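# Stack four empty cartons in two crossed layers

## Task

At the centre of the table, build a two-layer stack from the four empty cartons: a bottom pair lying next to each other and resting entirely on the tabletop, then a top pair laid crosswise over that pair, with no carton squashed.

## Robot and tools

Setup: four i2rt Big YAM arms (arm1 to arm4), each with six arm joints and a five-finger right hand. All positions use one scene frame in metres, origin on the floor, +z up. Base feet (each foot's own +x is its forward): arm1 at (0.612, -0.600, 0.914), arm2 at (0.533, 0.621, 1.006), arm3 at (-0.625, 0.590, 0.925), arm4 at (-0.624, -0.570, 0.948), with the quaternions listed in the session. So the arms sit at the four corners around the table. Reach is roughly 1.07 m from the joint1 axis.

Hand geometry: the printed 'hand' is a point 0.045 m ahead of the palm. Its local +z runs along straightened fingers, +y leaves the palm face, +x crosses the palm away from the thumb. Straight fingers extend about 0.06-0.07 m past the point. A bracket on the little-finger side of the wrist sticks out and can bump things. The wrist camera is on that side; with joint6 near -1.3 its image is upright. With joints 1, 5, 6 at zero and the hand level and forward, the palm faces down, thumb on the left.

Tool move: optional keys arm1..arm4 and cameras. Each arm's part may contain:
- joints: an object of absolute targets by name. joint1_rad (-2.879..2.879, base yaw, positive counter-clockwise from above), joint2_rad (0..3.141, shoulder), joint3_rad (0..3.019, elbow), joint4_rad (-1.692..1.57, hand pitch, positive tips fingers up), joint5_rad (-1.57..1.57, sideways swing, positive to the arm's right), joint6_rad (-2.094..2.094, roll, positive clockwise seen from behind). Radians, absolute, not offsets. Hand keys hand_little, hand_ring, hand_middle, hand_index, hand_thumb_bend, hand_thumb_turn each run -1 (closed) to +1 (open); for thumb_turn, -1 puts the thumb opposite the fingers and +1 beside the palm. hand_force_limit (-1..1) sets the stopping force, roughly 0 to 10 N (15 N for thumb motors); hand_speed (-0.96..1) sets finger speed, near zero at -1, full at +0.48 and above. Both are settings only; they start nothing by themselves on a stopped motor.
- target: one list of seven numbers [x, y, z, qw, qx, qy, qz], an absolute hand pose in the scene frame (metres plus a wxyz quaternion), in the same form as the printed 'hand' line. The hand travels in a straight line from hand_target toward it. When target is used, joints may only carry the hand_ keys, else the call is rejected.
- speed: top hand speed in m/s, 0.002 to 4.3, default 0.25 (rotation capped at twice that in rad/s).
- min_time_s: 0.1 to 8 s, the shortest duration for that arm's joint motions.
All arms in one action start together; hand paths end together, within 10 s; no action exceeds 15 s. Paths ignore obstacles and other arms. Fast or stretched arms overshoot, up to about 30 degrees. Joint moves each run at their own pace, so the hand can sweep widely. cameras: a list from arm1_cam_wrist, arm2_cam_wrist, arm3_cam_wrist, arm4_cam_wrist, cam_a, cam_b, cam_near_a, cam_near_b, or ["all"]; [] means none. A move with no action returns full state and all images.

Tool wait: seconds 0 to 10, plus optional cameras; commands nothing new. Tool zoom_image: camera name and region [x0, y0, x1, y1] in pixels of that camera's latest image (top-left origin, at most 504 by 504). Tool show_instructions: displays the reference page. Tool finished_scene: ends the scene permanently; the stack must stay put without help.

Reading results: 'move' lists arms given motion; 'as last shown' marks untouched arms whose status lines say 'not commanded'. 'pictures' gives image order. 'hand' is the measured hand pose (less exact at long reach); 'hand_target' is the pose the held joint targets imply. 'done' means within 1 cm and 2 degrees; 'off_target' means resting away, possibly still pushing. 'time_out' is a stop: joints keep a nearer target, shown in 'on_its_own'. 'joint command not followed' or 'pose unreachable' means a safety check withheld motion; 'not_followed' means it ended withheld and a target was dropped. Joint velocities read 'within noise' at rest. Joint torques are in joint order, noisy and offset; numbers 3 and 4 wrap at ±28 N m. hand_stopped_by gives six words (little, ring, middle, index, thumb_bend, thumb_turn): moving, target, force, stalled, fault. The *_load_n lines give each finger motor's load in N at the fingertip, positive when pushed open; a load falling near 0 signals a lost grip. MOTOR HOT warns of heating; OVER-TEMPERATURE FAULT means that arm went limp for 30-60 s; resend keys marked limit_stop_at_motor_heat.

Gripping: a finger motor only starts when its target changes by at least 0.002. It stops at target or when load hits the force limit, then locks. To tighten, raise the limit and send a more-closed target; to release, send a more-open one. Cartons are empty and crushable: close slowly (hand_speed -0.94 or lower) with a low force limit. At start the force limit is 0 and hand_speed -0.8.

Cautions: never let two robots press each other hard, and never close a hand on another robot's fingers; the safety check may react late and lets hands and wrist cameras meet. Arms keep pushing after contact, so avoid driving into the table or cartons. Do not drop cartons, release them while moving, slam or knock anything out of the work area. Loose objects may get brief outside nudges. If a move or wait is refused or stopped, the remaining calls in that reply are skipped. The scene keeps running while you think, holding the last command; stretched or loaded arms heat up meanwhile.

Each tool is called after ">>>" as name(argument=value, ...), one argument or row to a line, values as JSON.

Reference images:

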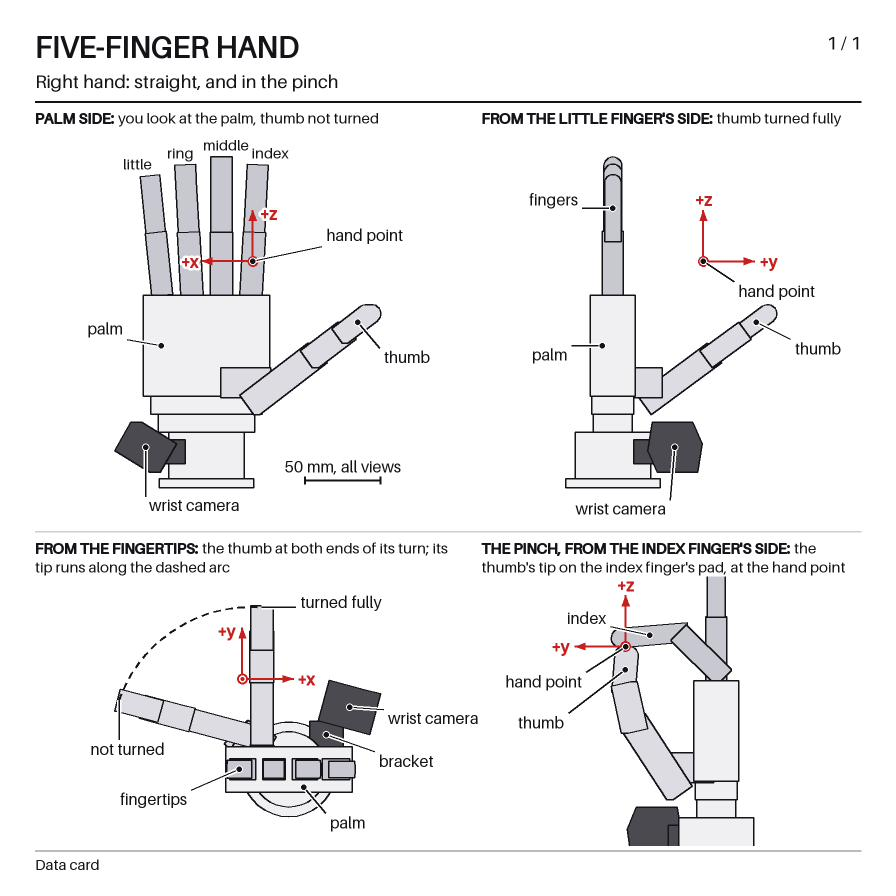

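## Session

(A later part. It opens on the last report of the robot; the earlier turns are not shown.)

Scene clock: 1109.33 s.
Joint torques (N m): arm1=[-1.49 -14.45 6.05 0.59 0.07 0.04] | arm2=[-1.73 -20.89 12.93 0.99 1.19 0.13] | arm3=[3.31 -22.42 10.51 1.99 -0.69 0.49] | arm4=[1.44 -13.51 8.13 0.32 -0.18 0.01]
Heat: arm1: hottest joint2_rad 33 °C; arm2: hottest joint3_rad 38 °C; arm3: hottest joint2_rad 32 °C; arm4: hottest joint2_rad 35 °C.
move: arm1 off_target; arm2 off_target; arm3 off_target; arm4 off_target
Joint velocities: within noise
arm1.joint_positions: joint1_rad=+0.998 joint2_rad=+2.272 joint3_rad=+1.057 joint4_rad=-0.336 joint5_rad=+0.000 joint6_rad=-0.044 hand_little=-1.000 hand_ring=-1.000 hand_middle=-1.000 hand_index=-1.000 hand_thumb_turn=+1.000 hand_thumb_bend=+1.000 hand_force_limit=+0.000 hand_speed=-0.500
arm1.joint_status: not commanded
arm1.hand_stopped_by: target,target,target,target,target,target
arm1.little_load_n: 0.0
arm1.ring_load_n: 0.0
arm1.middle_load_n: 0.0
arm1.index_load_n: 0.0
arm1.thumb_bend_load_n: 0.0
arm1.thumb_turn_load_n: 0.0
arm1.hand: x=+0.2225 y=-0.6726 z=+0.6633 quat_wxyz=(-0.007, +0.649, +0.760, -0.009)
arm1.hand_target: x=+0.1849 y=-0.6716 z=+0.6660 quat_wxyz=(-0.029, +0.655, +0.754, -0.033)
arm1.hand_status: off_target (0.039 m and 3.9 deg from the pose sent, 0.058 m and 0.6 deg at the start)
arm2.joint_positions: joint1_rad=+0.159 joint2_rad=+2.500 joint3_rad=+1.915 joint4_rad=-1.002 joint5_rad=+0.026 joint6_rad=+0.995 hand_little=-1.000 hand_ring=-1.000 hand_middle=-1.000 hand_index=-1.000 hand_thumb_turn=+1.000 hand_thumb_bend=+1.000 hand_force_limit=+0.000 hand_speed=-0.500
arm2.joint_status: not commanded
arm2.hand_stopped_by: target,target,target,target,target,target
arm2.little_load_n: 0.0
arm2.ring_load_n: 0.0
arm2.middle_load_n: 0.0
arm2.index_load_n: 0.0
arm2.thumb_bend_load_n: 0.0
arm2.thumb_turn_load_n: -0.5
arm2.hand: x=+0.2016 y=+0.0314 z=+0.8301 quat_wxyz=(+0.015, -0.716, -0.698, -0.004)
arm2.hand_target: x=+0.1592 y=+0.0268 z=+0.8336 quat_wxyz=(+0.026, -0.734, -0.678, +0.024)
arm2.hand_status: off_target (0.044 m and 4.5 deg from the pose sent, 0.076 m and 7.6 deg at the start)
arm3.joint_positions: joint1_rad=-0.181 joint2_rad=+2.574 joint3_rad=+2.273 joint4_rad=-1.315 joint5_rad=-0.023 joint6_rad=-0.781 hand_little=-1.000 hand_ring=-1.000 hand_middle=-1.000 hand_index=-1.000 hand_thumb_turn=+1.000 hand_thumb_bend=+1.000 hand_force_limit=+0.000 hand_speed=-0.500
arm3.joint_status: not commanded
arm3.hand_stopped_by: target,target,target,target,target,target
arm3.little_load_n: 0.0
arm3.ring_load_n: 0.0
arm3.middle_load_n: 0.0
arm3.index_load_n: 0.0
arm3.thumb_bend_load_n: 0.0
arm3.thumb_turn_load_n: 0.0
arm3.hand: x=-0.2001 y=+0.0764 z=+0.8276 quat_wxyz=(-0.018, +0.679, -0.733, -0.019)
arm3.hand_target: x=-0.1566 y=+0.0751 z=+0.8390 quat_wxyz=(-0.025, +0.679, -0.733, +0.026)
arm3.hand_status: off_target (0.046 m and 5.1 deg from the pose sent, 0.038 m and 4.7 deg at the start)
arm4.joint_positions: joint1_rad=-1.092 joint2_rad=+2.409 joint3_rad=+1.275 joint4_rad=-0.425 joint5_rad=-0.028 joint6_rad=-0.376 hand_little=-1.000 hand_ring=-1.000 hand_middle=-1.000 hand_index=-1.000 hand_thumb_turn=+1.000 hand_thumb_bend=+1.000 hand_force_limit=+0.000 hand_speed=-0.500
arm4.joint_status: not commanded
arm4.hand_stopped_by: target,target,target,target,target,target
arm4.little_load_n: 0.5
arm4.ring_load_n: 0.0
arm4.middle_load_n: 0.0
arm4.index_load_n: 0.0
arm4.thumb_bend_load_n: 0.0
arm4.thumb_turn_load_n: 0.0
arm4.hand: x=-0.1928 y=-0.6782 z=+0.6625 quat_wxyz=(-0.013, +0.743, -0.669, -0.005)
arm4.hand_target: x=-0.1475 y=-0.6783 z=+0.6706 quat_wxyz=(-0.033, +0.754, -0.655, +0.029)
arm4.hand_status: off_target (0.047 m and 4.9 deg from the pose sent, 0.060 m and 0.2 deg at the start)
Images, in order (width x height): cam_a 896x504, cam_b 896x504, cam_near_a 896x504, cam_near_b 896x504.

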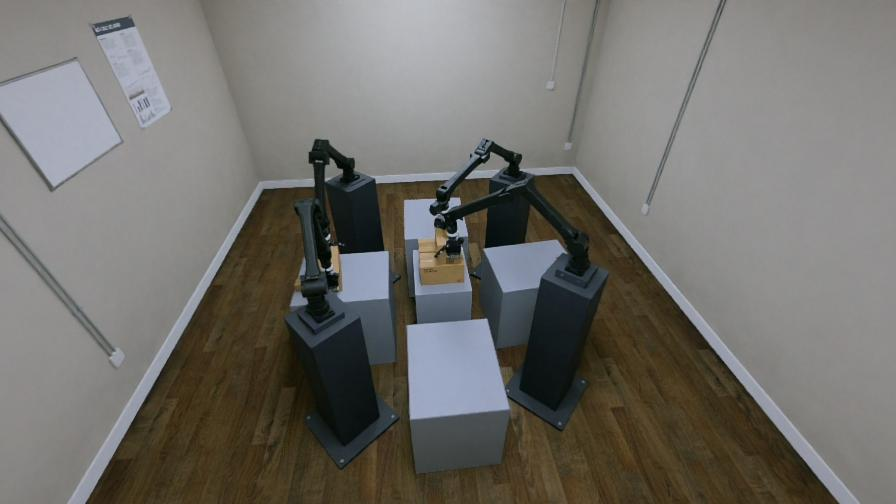

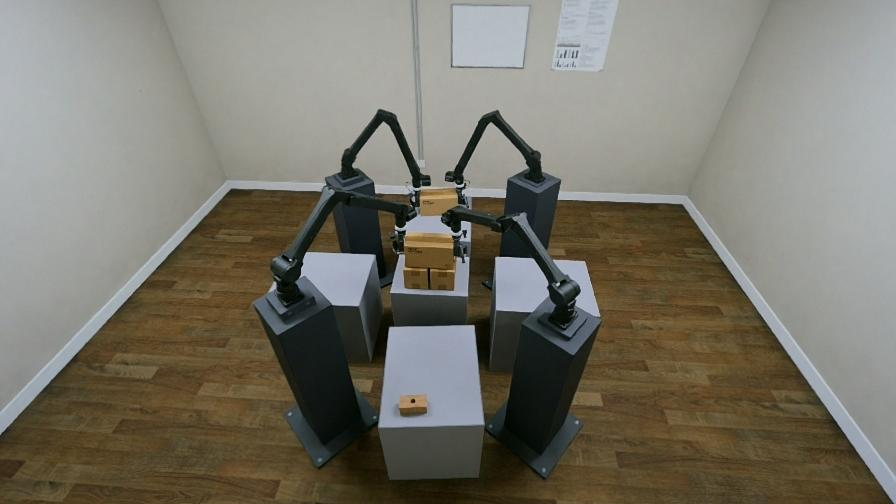

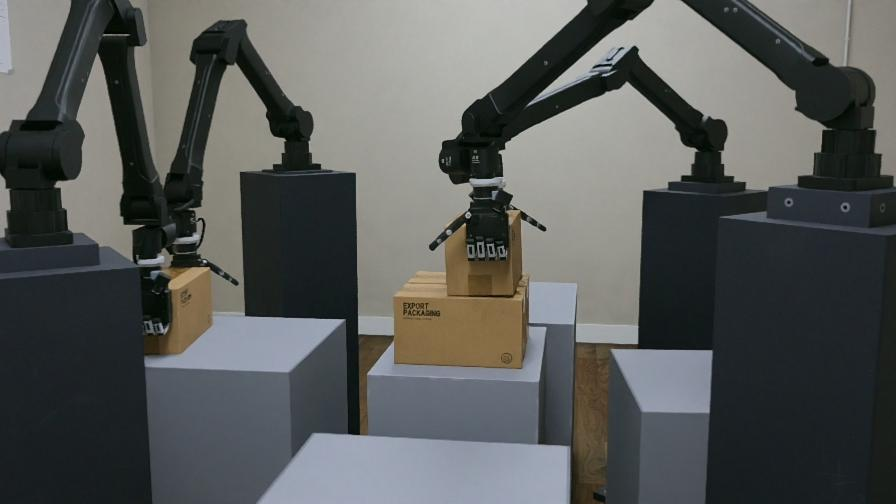

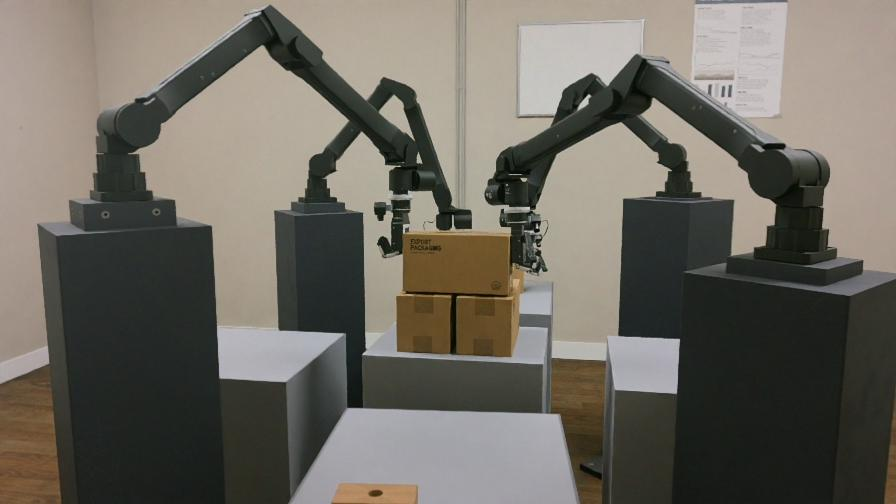

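>>> move(
  arm2={"target": [0.160, 0.033, 0.852, -0.0256, 0.7339, 0.6784, -0.0237], "speed": 0.06},
  arm3={"target": [-0.153, 0.081, 0.857, -0.0237, 0.6784, -0.7339, 0.0256], "speed": 0.06},
  arm1={"target": [0.184, -0.672, 0.712, -0.0286, 0.6554, 0.7540, -0.0329], "speed": 0.06},
  arm4={"target": [-0.146, -0.679, 0.720, -0.0329, 0.7540, -0.6554, 0.0286], "speed": 0.06},
  cameras=["cam_a", "cam_b", "cam_near_a", "cam_near_b"],
)

>>> zoom_image(
  camera="cam_near_b",
  region=[350, 180, 560, 380],
)

>>> zoom_image(
  camera="cam_near_a",
  region=[360, 150, 600, 390],
)

>>> zoom_image(
  camera="cam_near_a",
  region=[100, 220, 240, 380],
)

Scene clock: 1124.30 s.
Joint torques (N m): arm1=[-1.26 -17.79 5.07 0.77 0.05 0.13] | arm2=[-2.02 -24.35 9.43 0.85 1.2 0.08] | arm3=[3.96 -25.58 8.83 1.29 -0.67 0.5] | arm4=[1.03 -17.38 5.87 0.57 -0.2 -0.07]
Heat: arm1: hottest joint2_rad 33 °C; arm2: hottest joint2_rad 39 °C; arm3: hottest joint2_rad 32 °C; arm4: hottest joint2_rad 36 °C.
move: arm1 off_target; arm2 off_target; arm3 off_target; arm4 off_target
Joint velocities: within noise
arm1.joint_positions: joint1_rad=+0.996 joint2_rad=+2.197 joint3_rad=+1.049 joint4_rad=-0.431 joint5_rad=+0.000 joint6_rad=-0.054 hand_little=-1.000 hand_ring=-1.000 hand_middle=-1.000 hand_index=-1.000 hand_thumb_turn=+1.000 hand_thumb_bend=+1.000 hand_force_limit=+0.000 hand_speed=-0.500
arm1.joint_status: not commanded
arm1.hand_stopped_by: target,target,target,target,target,target
arm1.little_load_n: 0.0
arm1.ring_load_n: 0.0
arm1.middle_load_n: 0.0
arm1.index_load_n: 0.0
arm1.thumb_bend_load_n: 0.0
arm1.thumb_turn_load_n: 0.0
arm1.hand: x=+0.2264 y=-0.6705 z=+0.6959 quat_wxyz=(+0.004, +0.647, +0.763, +0.002)
arm1.hand_target: x=+0.1851 y=-0.6716 z=+0.7136 quat_wxyz=(-0.028, +0.655, +0.754, -0.033)
arm1.hand_status: off_target (0.045 m and 5.7 deg from the pose sent, 0.062 m and 3.9 deg at the start)
arm2.joint_positions: joint1_rad=+0.159 joint2_rad=+2.500 joint3_rad=+1.915 joint4_rad=-1.007 joint5_rad=+0.026 joint6_rad=+0.994 hand_little=-1.000 hand_ring=-1.000 hand_middle=-1.000 hand_index=-1.000 hand_thumb_turn=+1.000 hand_thumb_bend=+1.000 hand_force_limit=+0.000 hand_speed=-0.500
arm2.joint_status: not commanded
arm2.hand_stopped_by: target,target,target,target,target,target
arm2.little_load_n: 0.0
arm2.ring_load_n: 0.0
arm2.middle_load_n: 0.0
arm2.index_load_n: 0.0
arm2.thumb_bend_load_n: 0.0
arm2.thumb_turn_load_n: 0.0
arm2.hand: x=+0.2024 y=+0.0327 z=+0.8302 quat_wxyz=(+0.016, -0.716, -0.698, -0.007)
arm2.hand_target: x=+0.1609 y=+0.0345 z=+0.8524 quat_wxyz=(+0.026, -0.734, -0.678, +0.023)
arm2.hand_status: off_target (0.048 m and 4.7 deg from the pose sent, 0.047 m and 4.5 deg at the start)
arm3.joint_positions: joint1_rad=-0.181 joint2_rad=+2.574 joint3_rad=+2.273 joint4_rad=-1.314 joint5_rad=-0.023 joint6_rad=-0.773 hand_little=-1.000 hand_ring=-1.000 hand_middle=-1.000 hand_index=-1.000 hand_thumb_turn=+1.000 hand_thumb_bend=+1.000 hand_force_limit=+0.000 hand_speed=-0.500
arm3.joint_status: not commanded
arm3.hand_stopped_by: target,target,target,target,target,target
arm3.little_load_n: 0.0
arm3.ring_load_n: 0.0
arm3.middle_load_n: 0.0
arm3.index_load_n: 0.0
arm3.thumb_bend_load_n: 0.0
arm3.thumb_turn_load_n: 0.0
arm3.hand: x=-0.1996 y=+0.0767 z=+0.8275 quat_wxyz=(-0.018, +0.676, -0.736, -0.018)
arm3.hand_target: x=-0.1548 y=+0.0832 z=+0.8580 quat_wxyz=(-0.026, +0.679, -0.733, +0.025)
arm3.hand_status: off_target (0.055 m and 5.1 deg from the pose sent, 0.056 m and 5.2 deg at the start)
arm4.joint_positions: joint1_rad=-1.085 joint2_rad=+2.352 joint3_rad=+1.275 joint4_rad=-0.509 joint5_rad=-0.026 joint6_rad=-0.366 hand_little=-1.000 hand_ring=-1.000 hand_middle=-1.000 hand_index=-1.000 hand_thumb_turn=+1.000 hand_thumb_bend=+1.000 hand_force_limit=+0.000 hand_speed=-0.500
arm4.joint_status: not commanded
arm4.hand_stopped_by: target,target,target,target,target,target
arm4.little_load_n: 0.0
arm4.ring_load_n: 0.0
arm4.middle_load_n: 0.0
arm4.index_load_n: 0.0
arm4.thumb_bend_load_n: 0.0
arm4.thumb_turn_load_n: 0.0
arm4.hand: x=-0.1913 y=-0.6748 z=+0.6925 quat_wxyz=(-0.007, +0.742, -0.670, -0.016)
arm4.hand_target: x=-0.1476 y=-0.6782 z=+0.7209 quat_wxyz=(-0.033, +0.754, -0.655, +0.028)
arm4.hand_status: off_target (0.053 m and 6.4 deg from the pose sent, 0.074 m and 4.9 deg at the start)
Images, in order (width x height): cam_a 896x504, cam_b 896x504, cam_near_a 896x504, cam_near_b 896x504.

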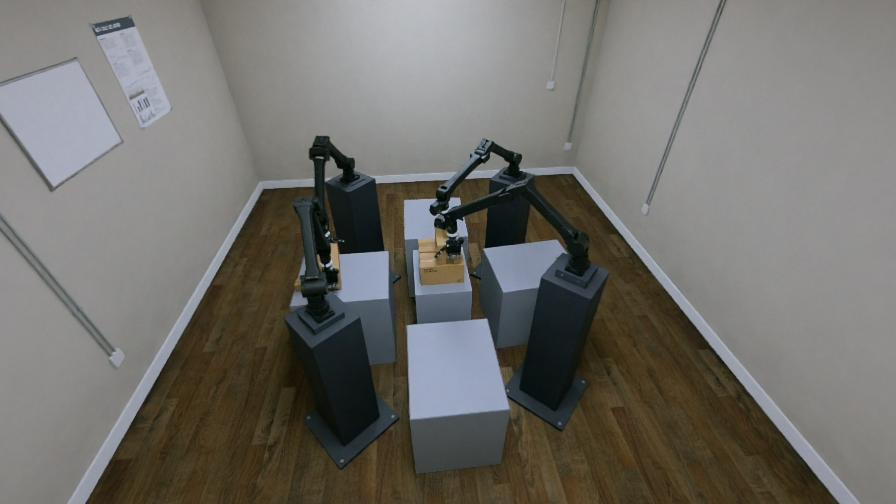

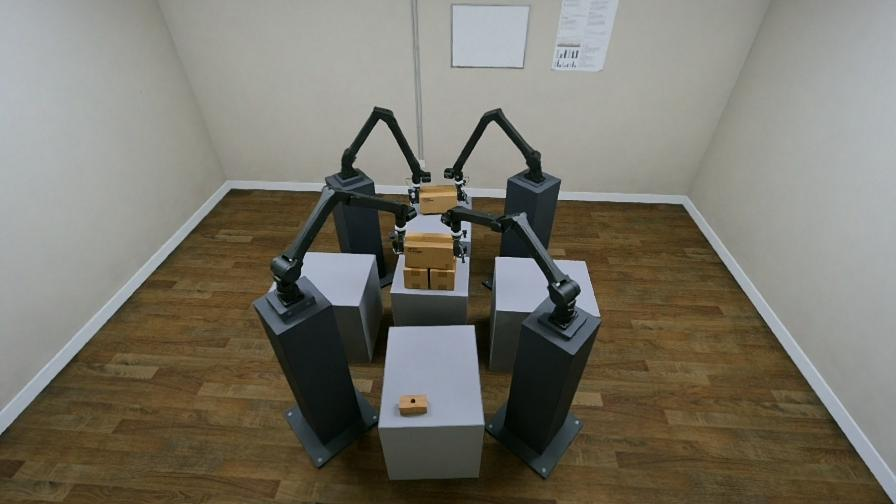

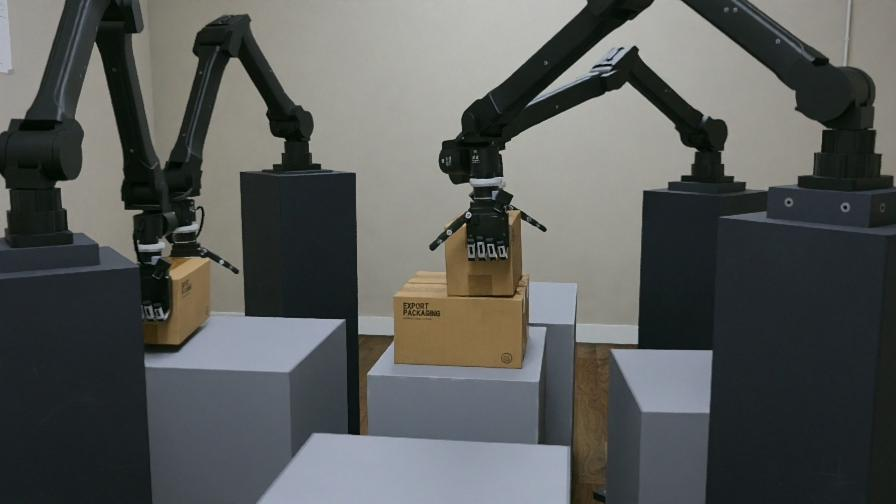

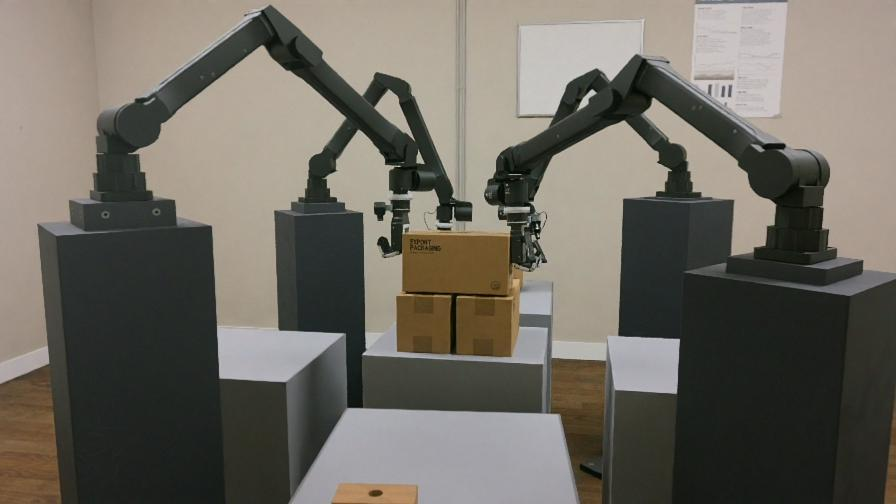

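Scaled by 2.400.

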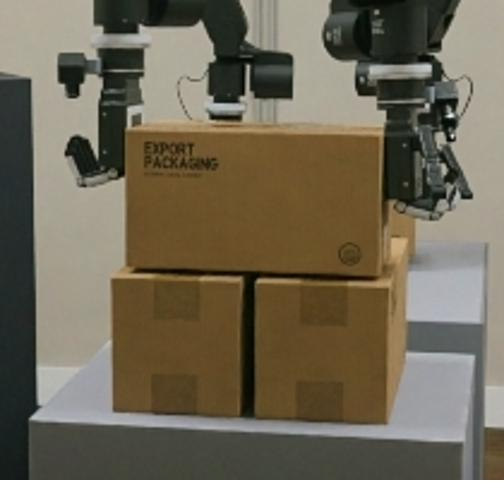

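Scaled by 2.100.

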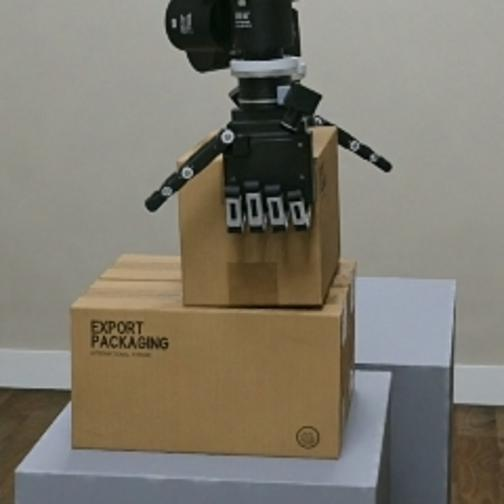

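Scaled by 3.150.

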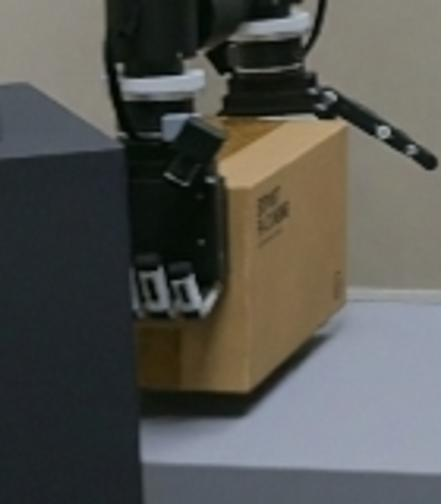

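>>> move(
  arm2={"target": [0.161, 0.048, 0.882, -0.0256, 0.7339, 0.6784, -0.0237], "speed": 0.08},
  arm3={"target": [-0.152, 0.096, 0.887, -0.0237, 0.6784, -0.7339, 0.0256], "speed": 0.08},
  arm1={"target": [0.184, -0.672, 0.860, -0.0286, 0.6554, 0.7540, -0.0329], "speed": 0.1},
  arm4={"target": [-0.146, -0.679, 0.868, -0.0329, 0.7540, -0.6554, 0.0286], "speed": 0.1},
  cameras=["cam_near_a", "cam_near_b", "cam_b"],
)

>>> zoom_image(
  camera="cam_near_b",
  region=[350, 180, 560, 380],
)

>>> zoom_image(
  camera="cam_near_a",
  region=[360, 150, 600, 390],
)

Scene clock: 1137.17 s.
Joint torques (N m): arm1=[-1.2 -14.62 9.28 0.75 0.03 0.2] | arm2=[-2.84 -24.18 9.02 0.92 1.14 0.07] | arm3=[4.19 -25.88 7.34 1.07 -0.52 0.51] | arm4=[0.97 -15.03 9.2 0.59 -0.29 -0.15]
Heat: arm1: hottest joint2_rad 34 °C; arm2: hottest joint2_rad 42 °C; arm3: hottest joint2_rad 33 °C; arm4: hottest joint2_rad 36 °C.
move: arm1 off_target; arm2 off_target; arm3 off_target; arm4 off_target
Joint velocities: within noise
arm1.joint_positions: joint1_rad=+0.996 joint2_rad=+1.856 joint3_rad=+1.028 joint4_rad=-0.767 joint5_rad=+0.000 joint6_rad=-0.062 hand_little=-1.000 hand_ring=-1.000 hand_middle=-1.000 hand_index=-1.000 hand_thumb_turn=+1.000 hand_thumb_bend=+1.000 hand_force_limit=+0.000 hand_speed=-0.500
arm1.joint_status: not commanded
arm1.hand_stopped_by: target,target,target,target,target,target
arm1.little_load_n: 0.0
arm1.ring_load_n: 0.0
arm1.middle_load_n: 0.0
arm1.index_load_n: 0.0
arm1.thumb_bend_load_n: 0.0
arm1.thumb_turn_load_n: 0.0
arm1.hand: x=+0.2338 y=-0.6688 z=+0.8416 quat_wxyz=(+0.009, +0.644, +0.765, +0.007)
arm1.hand_target: x=+0.1863 y=-0.6714 z=+0.8627 quat_wxyz=(-0.028, +0.655, +0.754, -0.033)
arm1.hand_status: off_target (0.053 m and 6.5 deg from the pose sent, 0.170 m and 5.7 deg at the start)
arm2.joint_positions: joint1_rad=+0.159 joint2_rad=+2.427 joint3_rad=+1.854 joint4_rad=-1.021 joint5_rad=+0.028 joint6_rad=+0.984 hand_little=-1.000 hand_ring=-1.000 hand_middle=-1.000 hand_index=-1.000 hand_thumb_turn=+1.000 hand_thumb_bend=+1.000 hand_force_limit=+0.000 hand_speed=-0.500
arm2.joint_status: not commanded
arm2.hand_stopped_by: target,target,target,target,target,target
arm2.little_load_n: 0.0
arm2.ring_load_n: 0.0
arm2.middle_load_n: 0.0
arm2.index_load_n: 0.0
arm2.thumb_bend_load_n: -0.5
arm2.thumb_turn_load_n: 0.0
arm2.hand: x=+0.2088 y=+0.0426 z=+0.8587 quat_wxyz=(+0.017, -0.713, -0.701, -0.007)
arm2.hand_target: x=+0.1622 y=+0.0497 z=+0.8820 quat_wxyz=(+0.026, -0.734, -0.678, +0.023)
arm2.hand_status: off_target (0.053 m and 5.1 deg from the pose sent, 0.068 m and 4.7 deg at the start)
arm3.joint_positions: joint1_rad=-0.168 joint2_rad=+2.518 joint3_rad=+2.249 joint4_rad=-1.328 joint5_rad=-0.026 joint6_rad=-0.758 hand_little=-1.000 hand_ring=-1.000 hand_middle=-1.000 hand_index=-1.000 hand_thumb_turn=+1.000 hand_thumb_bend=+1.000 hand_force_limit=+0.000 hand_speed=-0.500
arm3.joint_status: not commanded
arm3.hand_stopped_by: target,target,target,target,target,target
arm3.little_load_n: 0.5
arm3.ring_load_n: 0.0
arm3.middle_load_n: 0.0
arm3.index_load_n: 0.0
arm3.thumb_bend_load_n: -0.5
arm3.thumb_turn_load_n: 0.0
arm3.hand: x=-0.1928 y=+0.0833 z=+0.8574 quat_wxyz=(-0.019, +0.676, -0.737, -0.009)
arm3.hand_target: x=-0.1535 y=+0.0973 z=+0.8872 quat_wxyz=(-0.025, +0.679, -0.733, +0.025)
arm3.hand_status: off_target (0.052 m and 4.0 deg from the pose sent, 0.079 m and 5.1 deg at the start)
arm4.joint_positions: joint1_rad=-1.085 joint2_rad=+2.036 joint3_rad=+1.240 joint4_rad=-0.792 joint5_rad=-0.024 joint6_rad=-0.359 hand_little=-1.000 hand_ring=-1.000 hand_middle=-1.000 hand_index=-1.000 hand_thumb_turn=+1.000 hand_thumb_bend=+1.000 hand_force_limit=+0.000 hand_speed=-0.500
arm4.joint_status: not commanded
arm4.hand_stopped_by: target,target,target,target,target,target
arm4.little_load_n: 0.0
arm4.ring_load_n: 0.0
arm4.middle_load_n: 0.0
arm4.index_load_n: 0.0
arm4.thumb_bend_load_n: 0.0
arm4.thumb_turn_load_n: 0.0
arm4.hand: x=-0.1890 y=-0.6755 z=+0.8430 quat_wxyz=(-0.005, +0.740, -0.673, -0.017)
arm4.hand_target: x=-0.1478 y=-0.6781 z=+0.8698 quat_wxyz=(-0.033, +0.754, -0.655, +0.029)
arm4.hand_status: off_target (0.050 m and 6.6 deg from the pose sent, 0.181 m and 6.4 deg at the start)
pictures: cam_b, cam_near_a, cam_near_b
Images, in order (width x height): cam_b 896x504, cam_near_a 896x504, cam_near_b 896x504.

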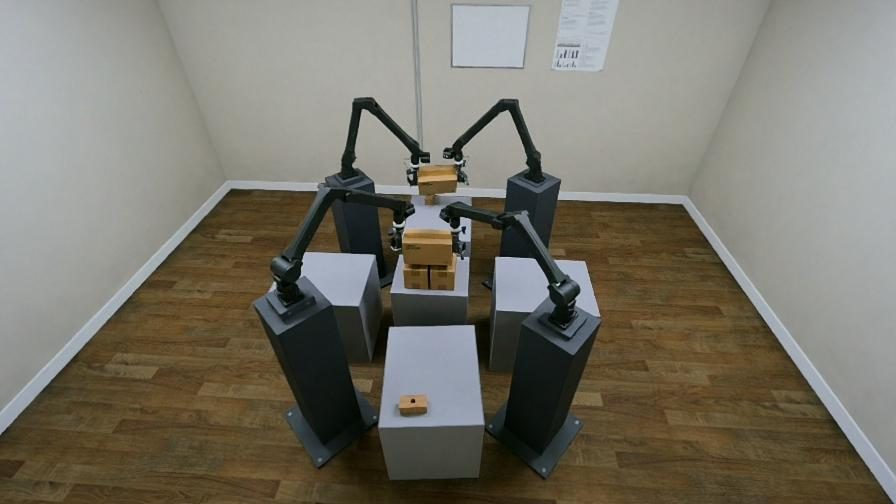

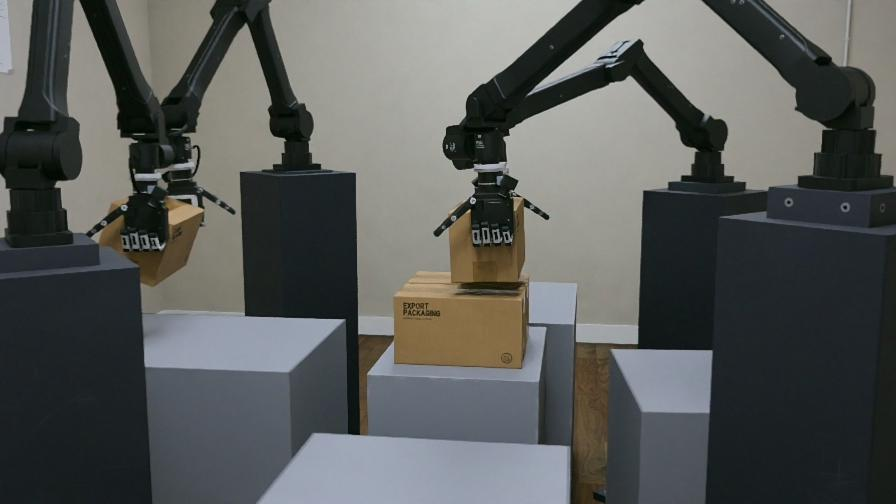

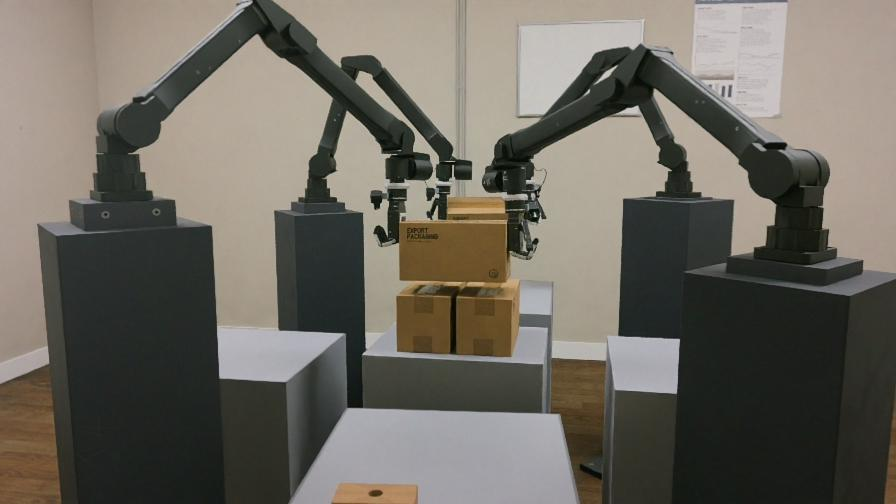

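Scaled by 2.400.

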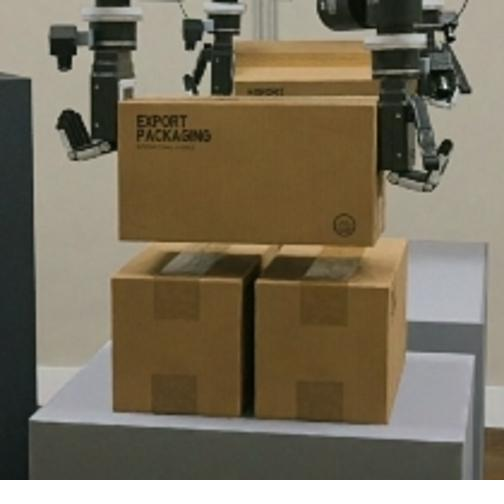

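Scaled by 2.100.

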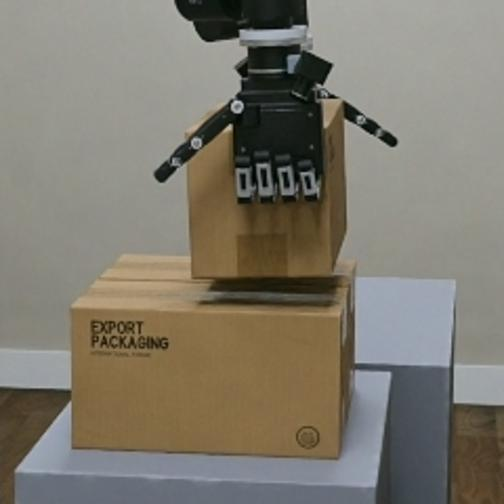

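>>> move(
  arm2={"target": [0.161, 0.055, 0.824, -0.0256, 0.7339, 0.6784, -0.0237], "speed": 0.05},
  arm3={"target": [-0.152, 0.104, 0.829, -0.0237, 0.6784, -0.7339, 0.0256], "speed": 0.05},
  cameras=["cam_near_a", "cam_near_b", "cam_b"],
)

>>> zoom_image(
  camera="cam_near_b",
  region=[350, 180, 560, 380],
)

>>> zoom_image(
  camera="cam_near_a",
  region=[360, 150, 600, 390],
)

>>> zoom_image(
  camera="cam_near_a",
  region=[60, 130, 260, 330],
)

Scene clock: 1146.63 s.
Joint torques (N m): arm1=[-1.2 -14.62 9.28 0.75 0.03 0.2] | arm2=[-3.14 -20.19 9.21 1.72 1.06 -0.19] | arm3=[4.07 -22.12 7.28 2.02 -0.54 0.46] | arm4=[0.97 -15.03 9.2 0.62 -0.3 -0.12]
Heat: arm1: hottest joint2_rad 34 °C; arm2: hottest joint2_rad 41 °C; arm3: hottest joint2_rad 33 °C; arm4: hottest joint2_rad 36 °C.
move: arm2 off_target; arm3 off_target
Joint velocities: within noise
arm1, arm4: as last shown
arm2.joint_positions: joint1_rad=+0.157 joint2_rad=+2.447 joint3_rad=+1.824 joint4_rad=-0.941 joint5_rad=+0.030 joint6_rad=+1.001 hand_little=-1.000 hand_ring=-1.000 hand_middle=-1.000 hand_index=-1.000 hand_thumb_turn=+1.000 hand_thumb_bend=+1.000 hand_force_limit=+0.000 hand_speed=-0.500
arm2.joint_status: not commanded
arm2.hand_stopped_by: target,target,target,target,target,target
arm2.little_load_n: 0.0
arm2.ring_load_n: 0.0
arm2.middle_load_n: 0.0
arm2.index_load_n: 0.0
arm2.thumb_bend_load_n: -0.5
arm2.thumb_turn_load_n: 0.0
arm2.hand: x=+0.2061 y=+0.0414 z=+0.8356 quat_wxyz=(+0.015, -0.719, -0.694, +0.008)
arm2.hand_target: x=+0.1628 y=+0.0570 z=+0.8252 quat_wxyz=(+0.026, -0.734, -0.678, +0.023)
arm2.hand_status: off_target (0.049 m and 3.3 deg from the pose sent, 0.060 m and 5.1 deg at the start)
arm3.joint_positions: joint1_rad=-0.161 joint2_rad=+2.513 joint3_rad=+2.166 joint4_rad=-1.229 joint5_rad=-0.024 joint6_rad=-0.747 hand_little=-1.000 hand_ring=-1.000 hand_middle=-1.000 hand_index=-1.000 hand_thumb_turn=+1.000 hand_thumb_bend=+1.000 hand_force_limit=+0.000 hand_speed=-0.500
arm3.joint_status: not commanded
arm3.hand_stopped_by: target,target,target,target,target,target
arm3.little_load_n: 0.5
arm3.ring_load_n: 0.0
arm3.middle_load_n: 0.0
arm3.index_load_n: 0.0
arm3.thumb_bend_load_n: 0.0
arm3.thumb_turn_load_n: 0.0
arm3.hand: x=-0.1916 y=+0.0906 z=+0.8293 quat_wxyz=(-0.018, +0.675, -0.738, +0.000)
arm3.hand_target: x=-0.1535 y=+0.1054 z=+0.8299 quat_wxyz=(-0.025, +0.679, -0.734, +0.025)
arm3.hand_status: off_target (0.042 m and 3.0 deg from the pose sent, 0.054 m and 4.1 deg at the start)
pictures: cam_b, cam_near_a, cam_near_b
Images, in order (width x height): cam_b 896x504, cam_near_a 896x504, cam_near_b 896x504.

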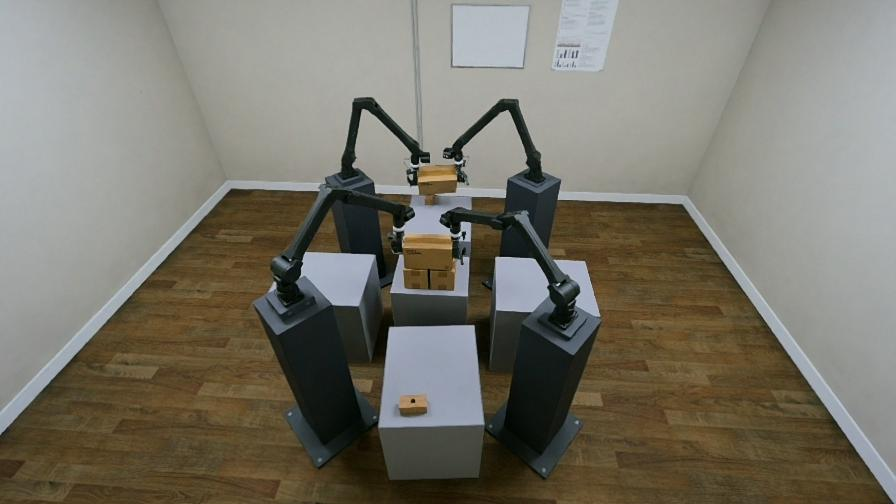

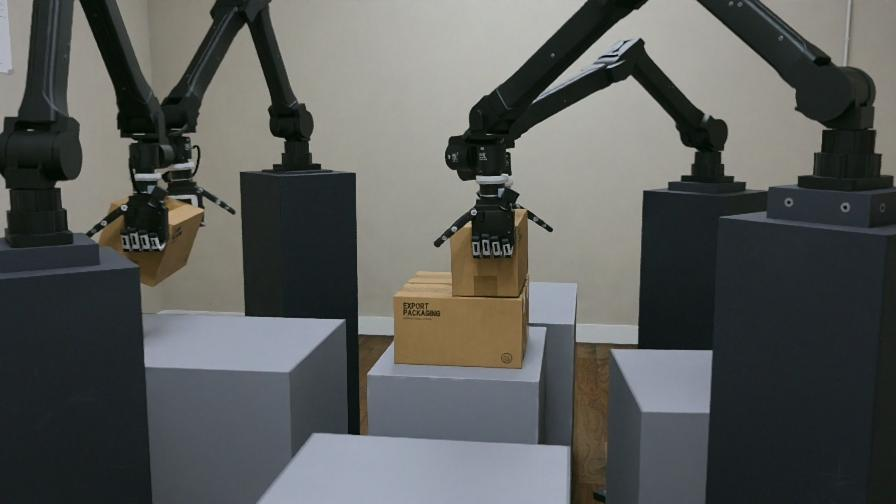

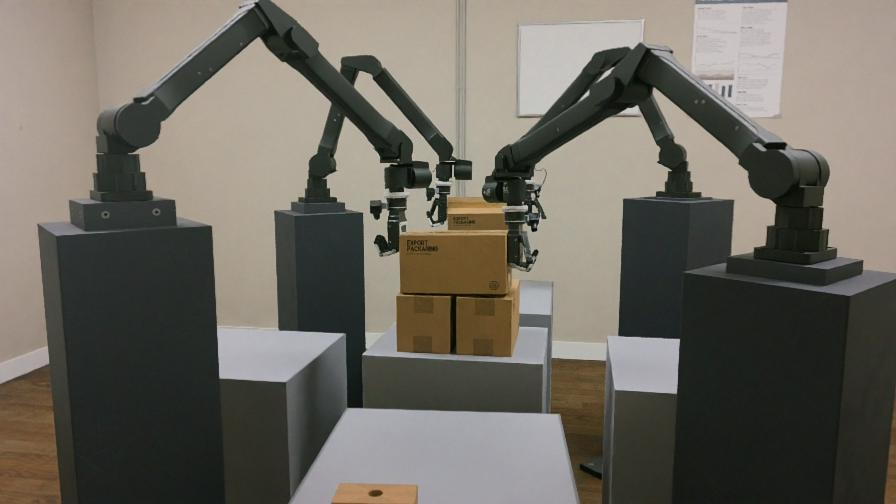

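Scaled by 2.400.

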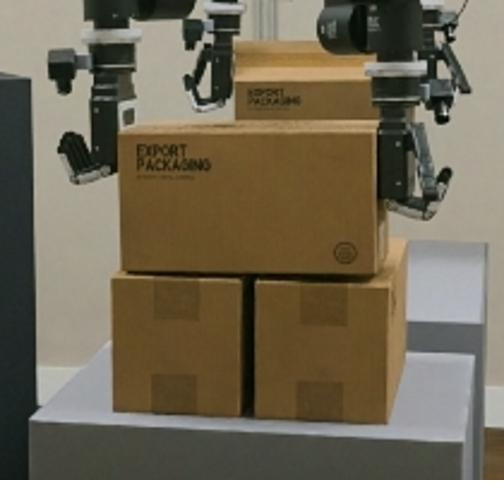

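Scaled by 2.100.

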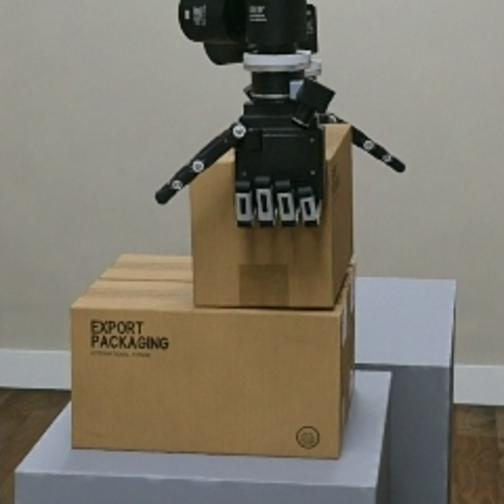

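Scaled by 2.520.

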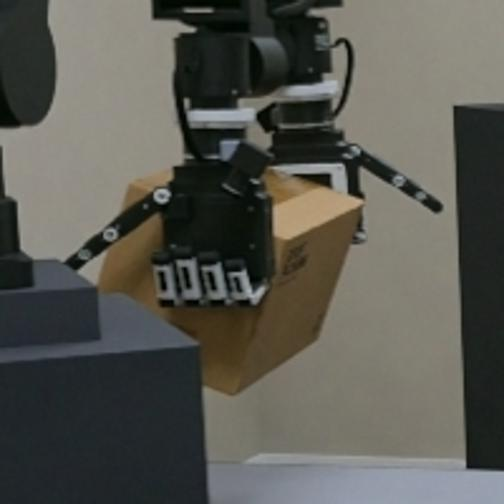

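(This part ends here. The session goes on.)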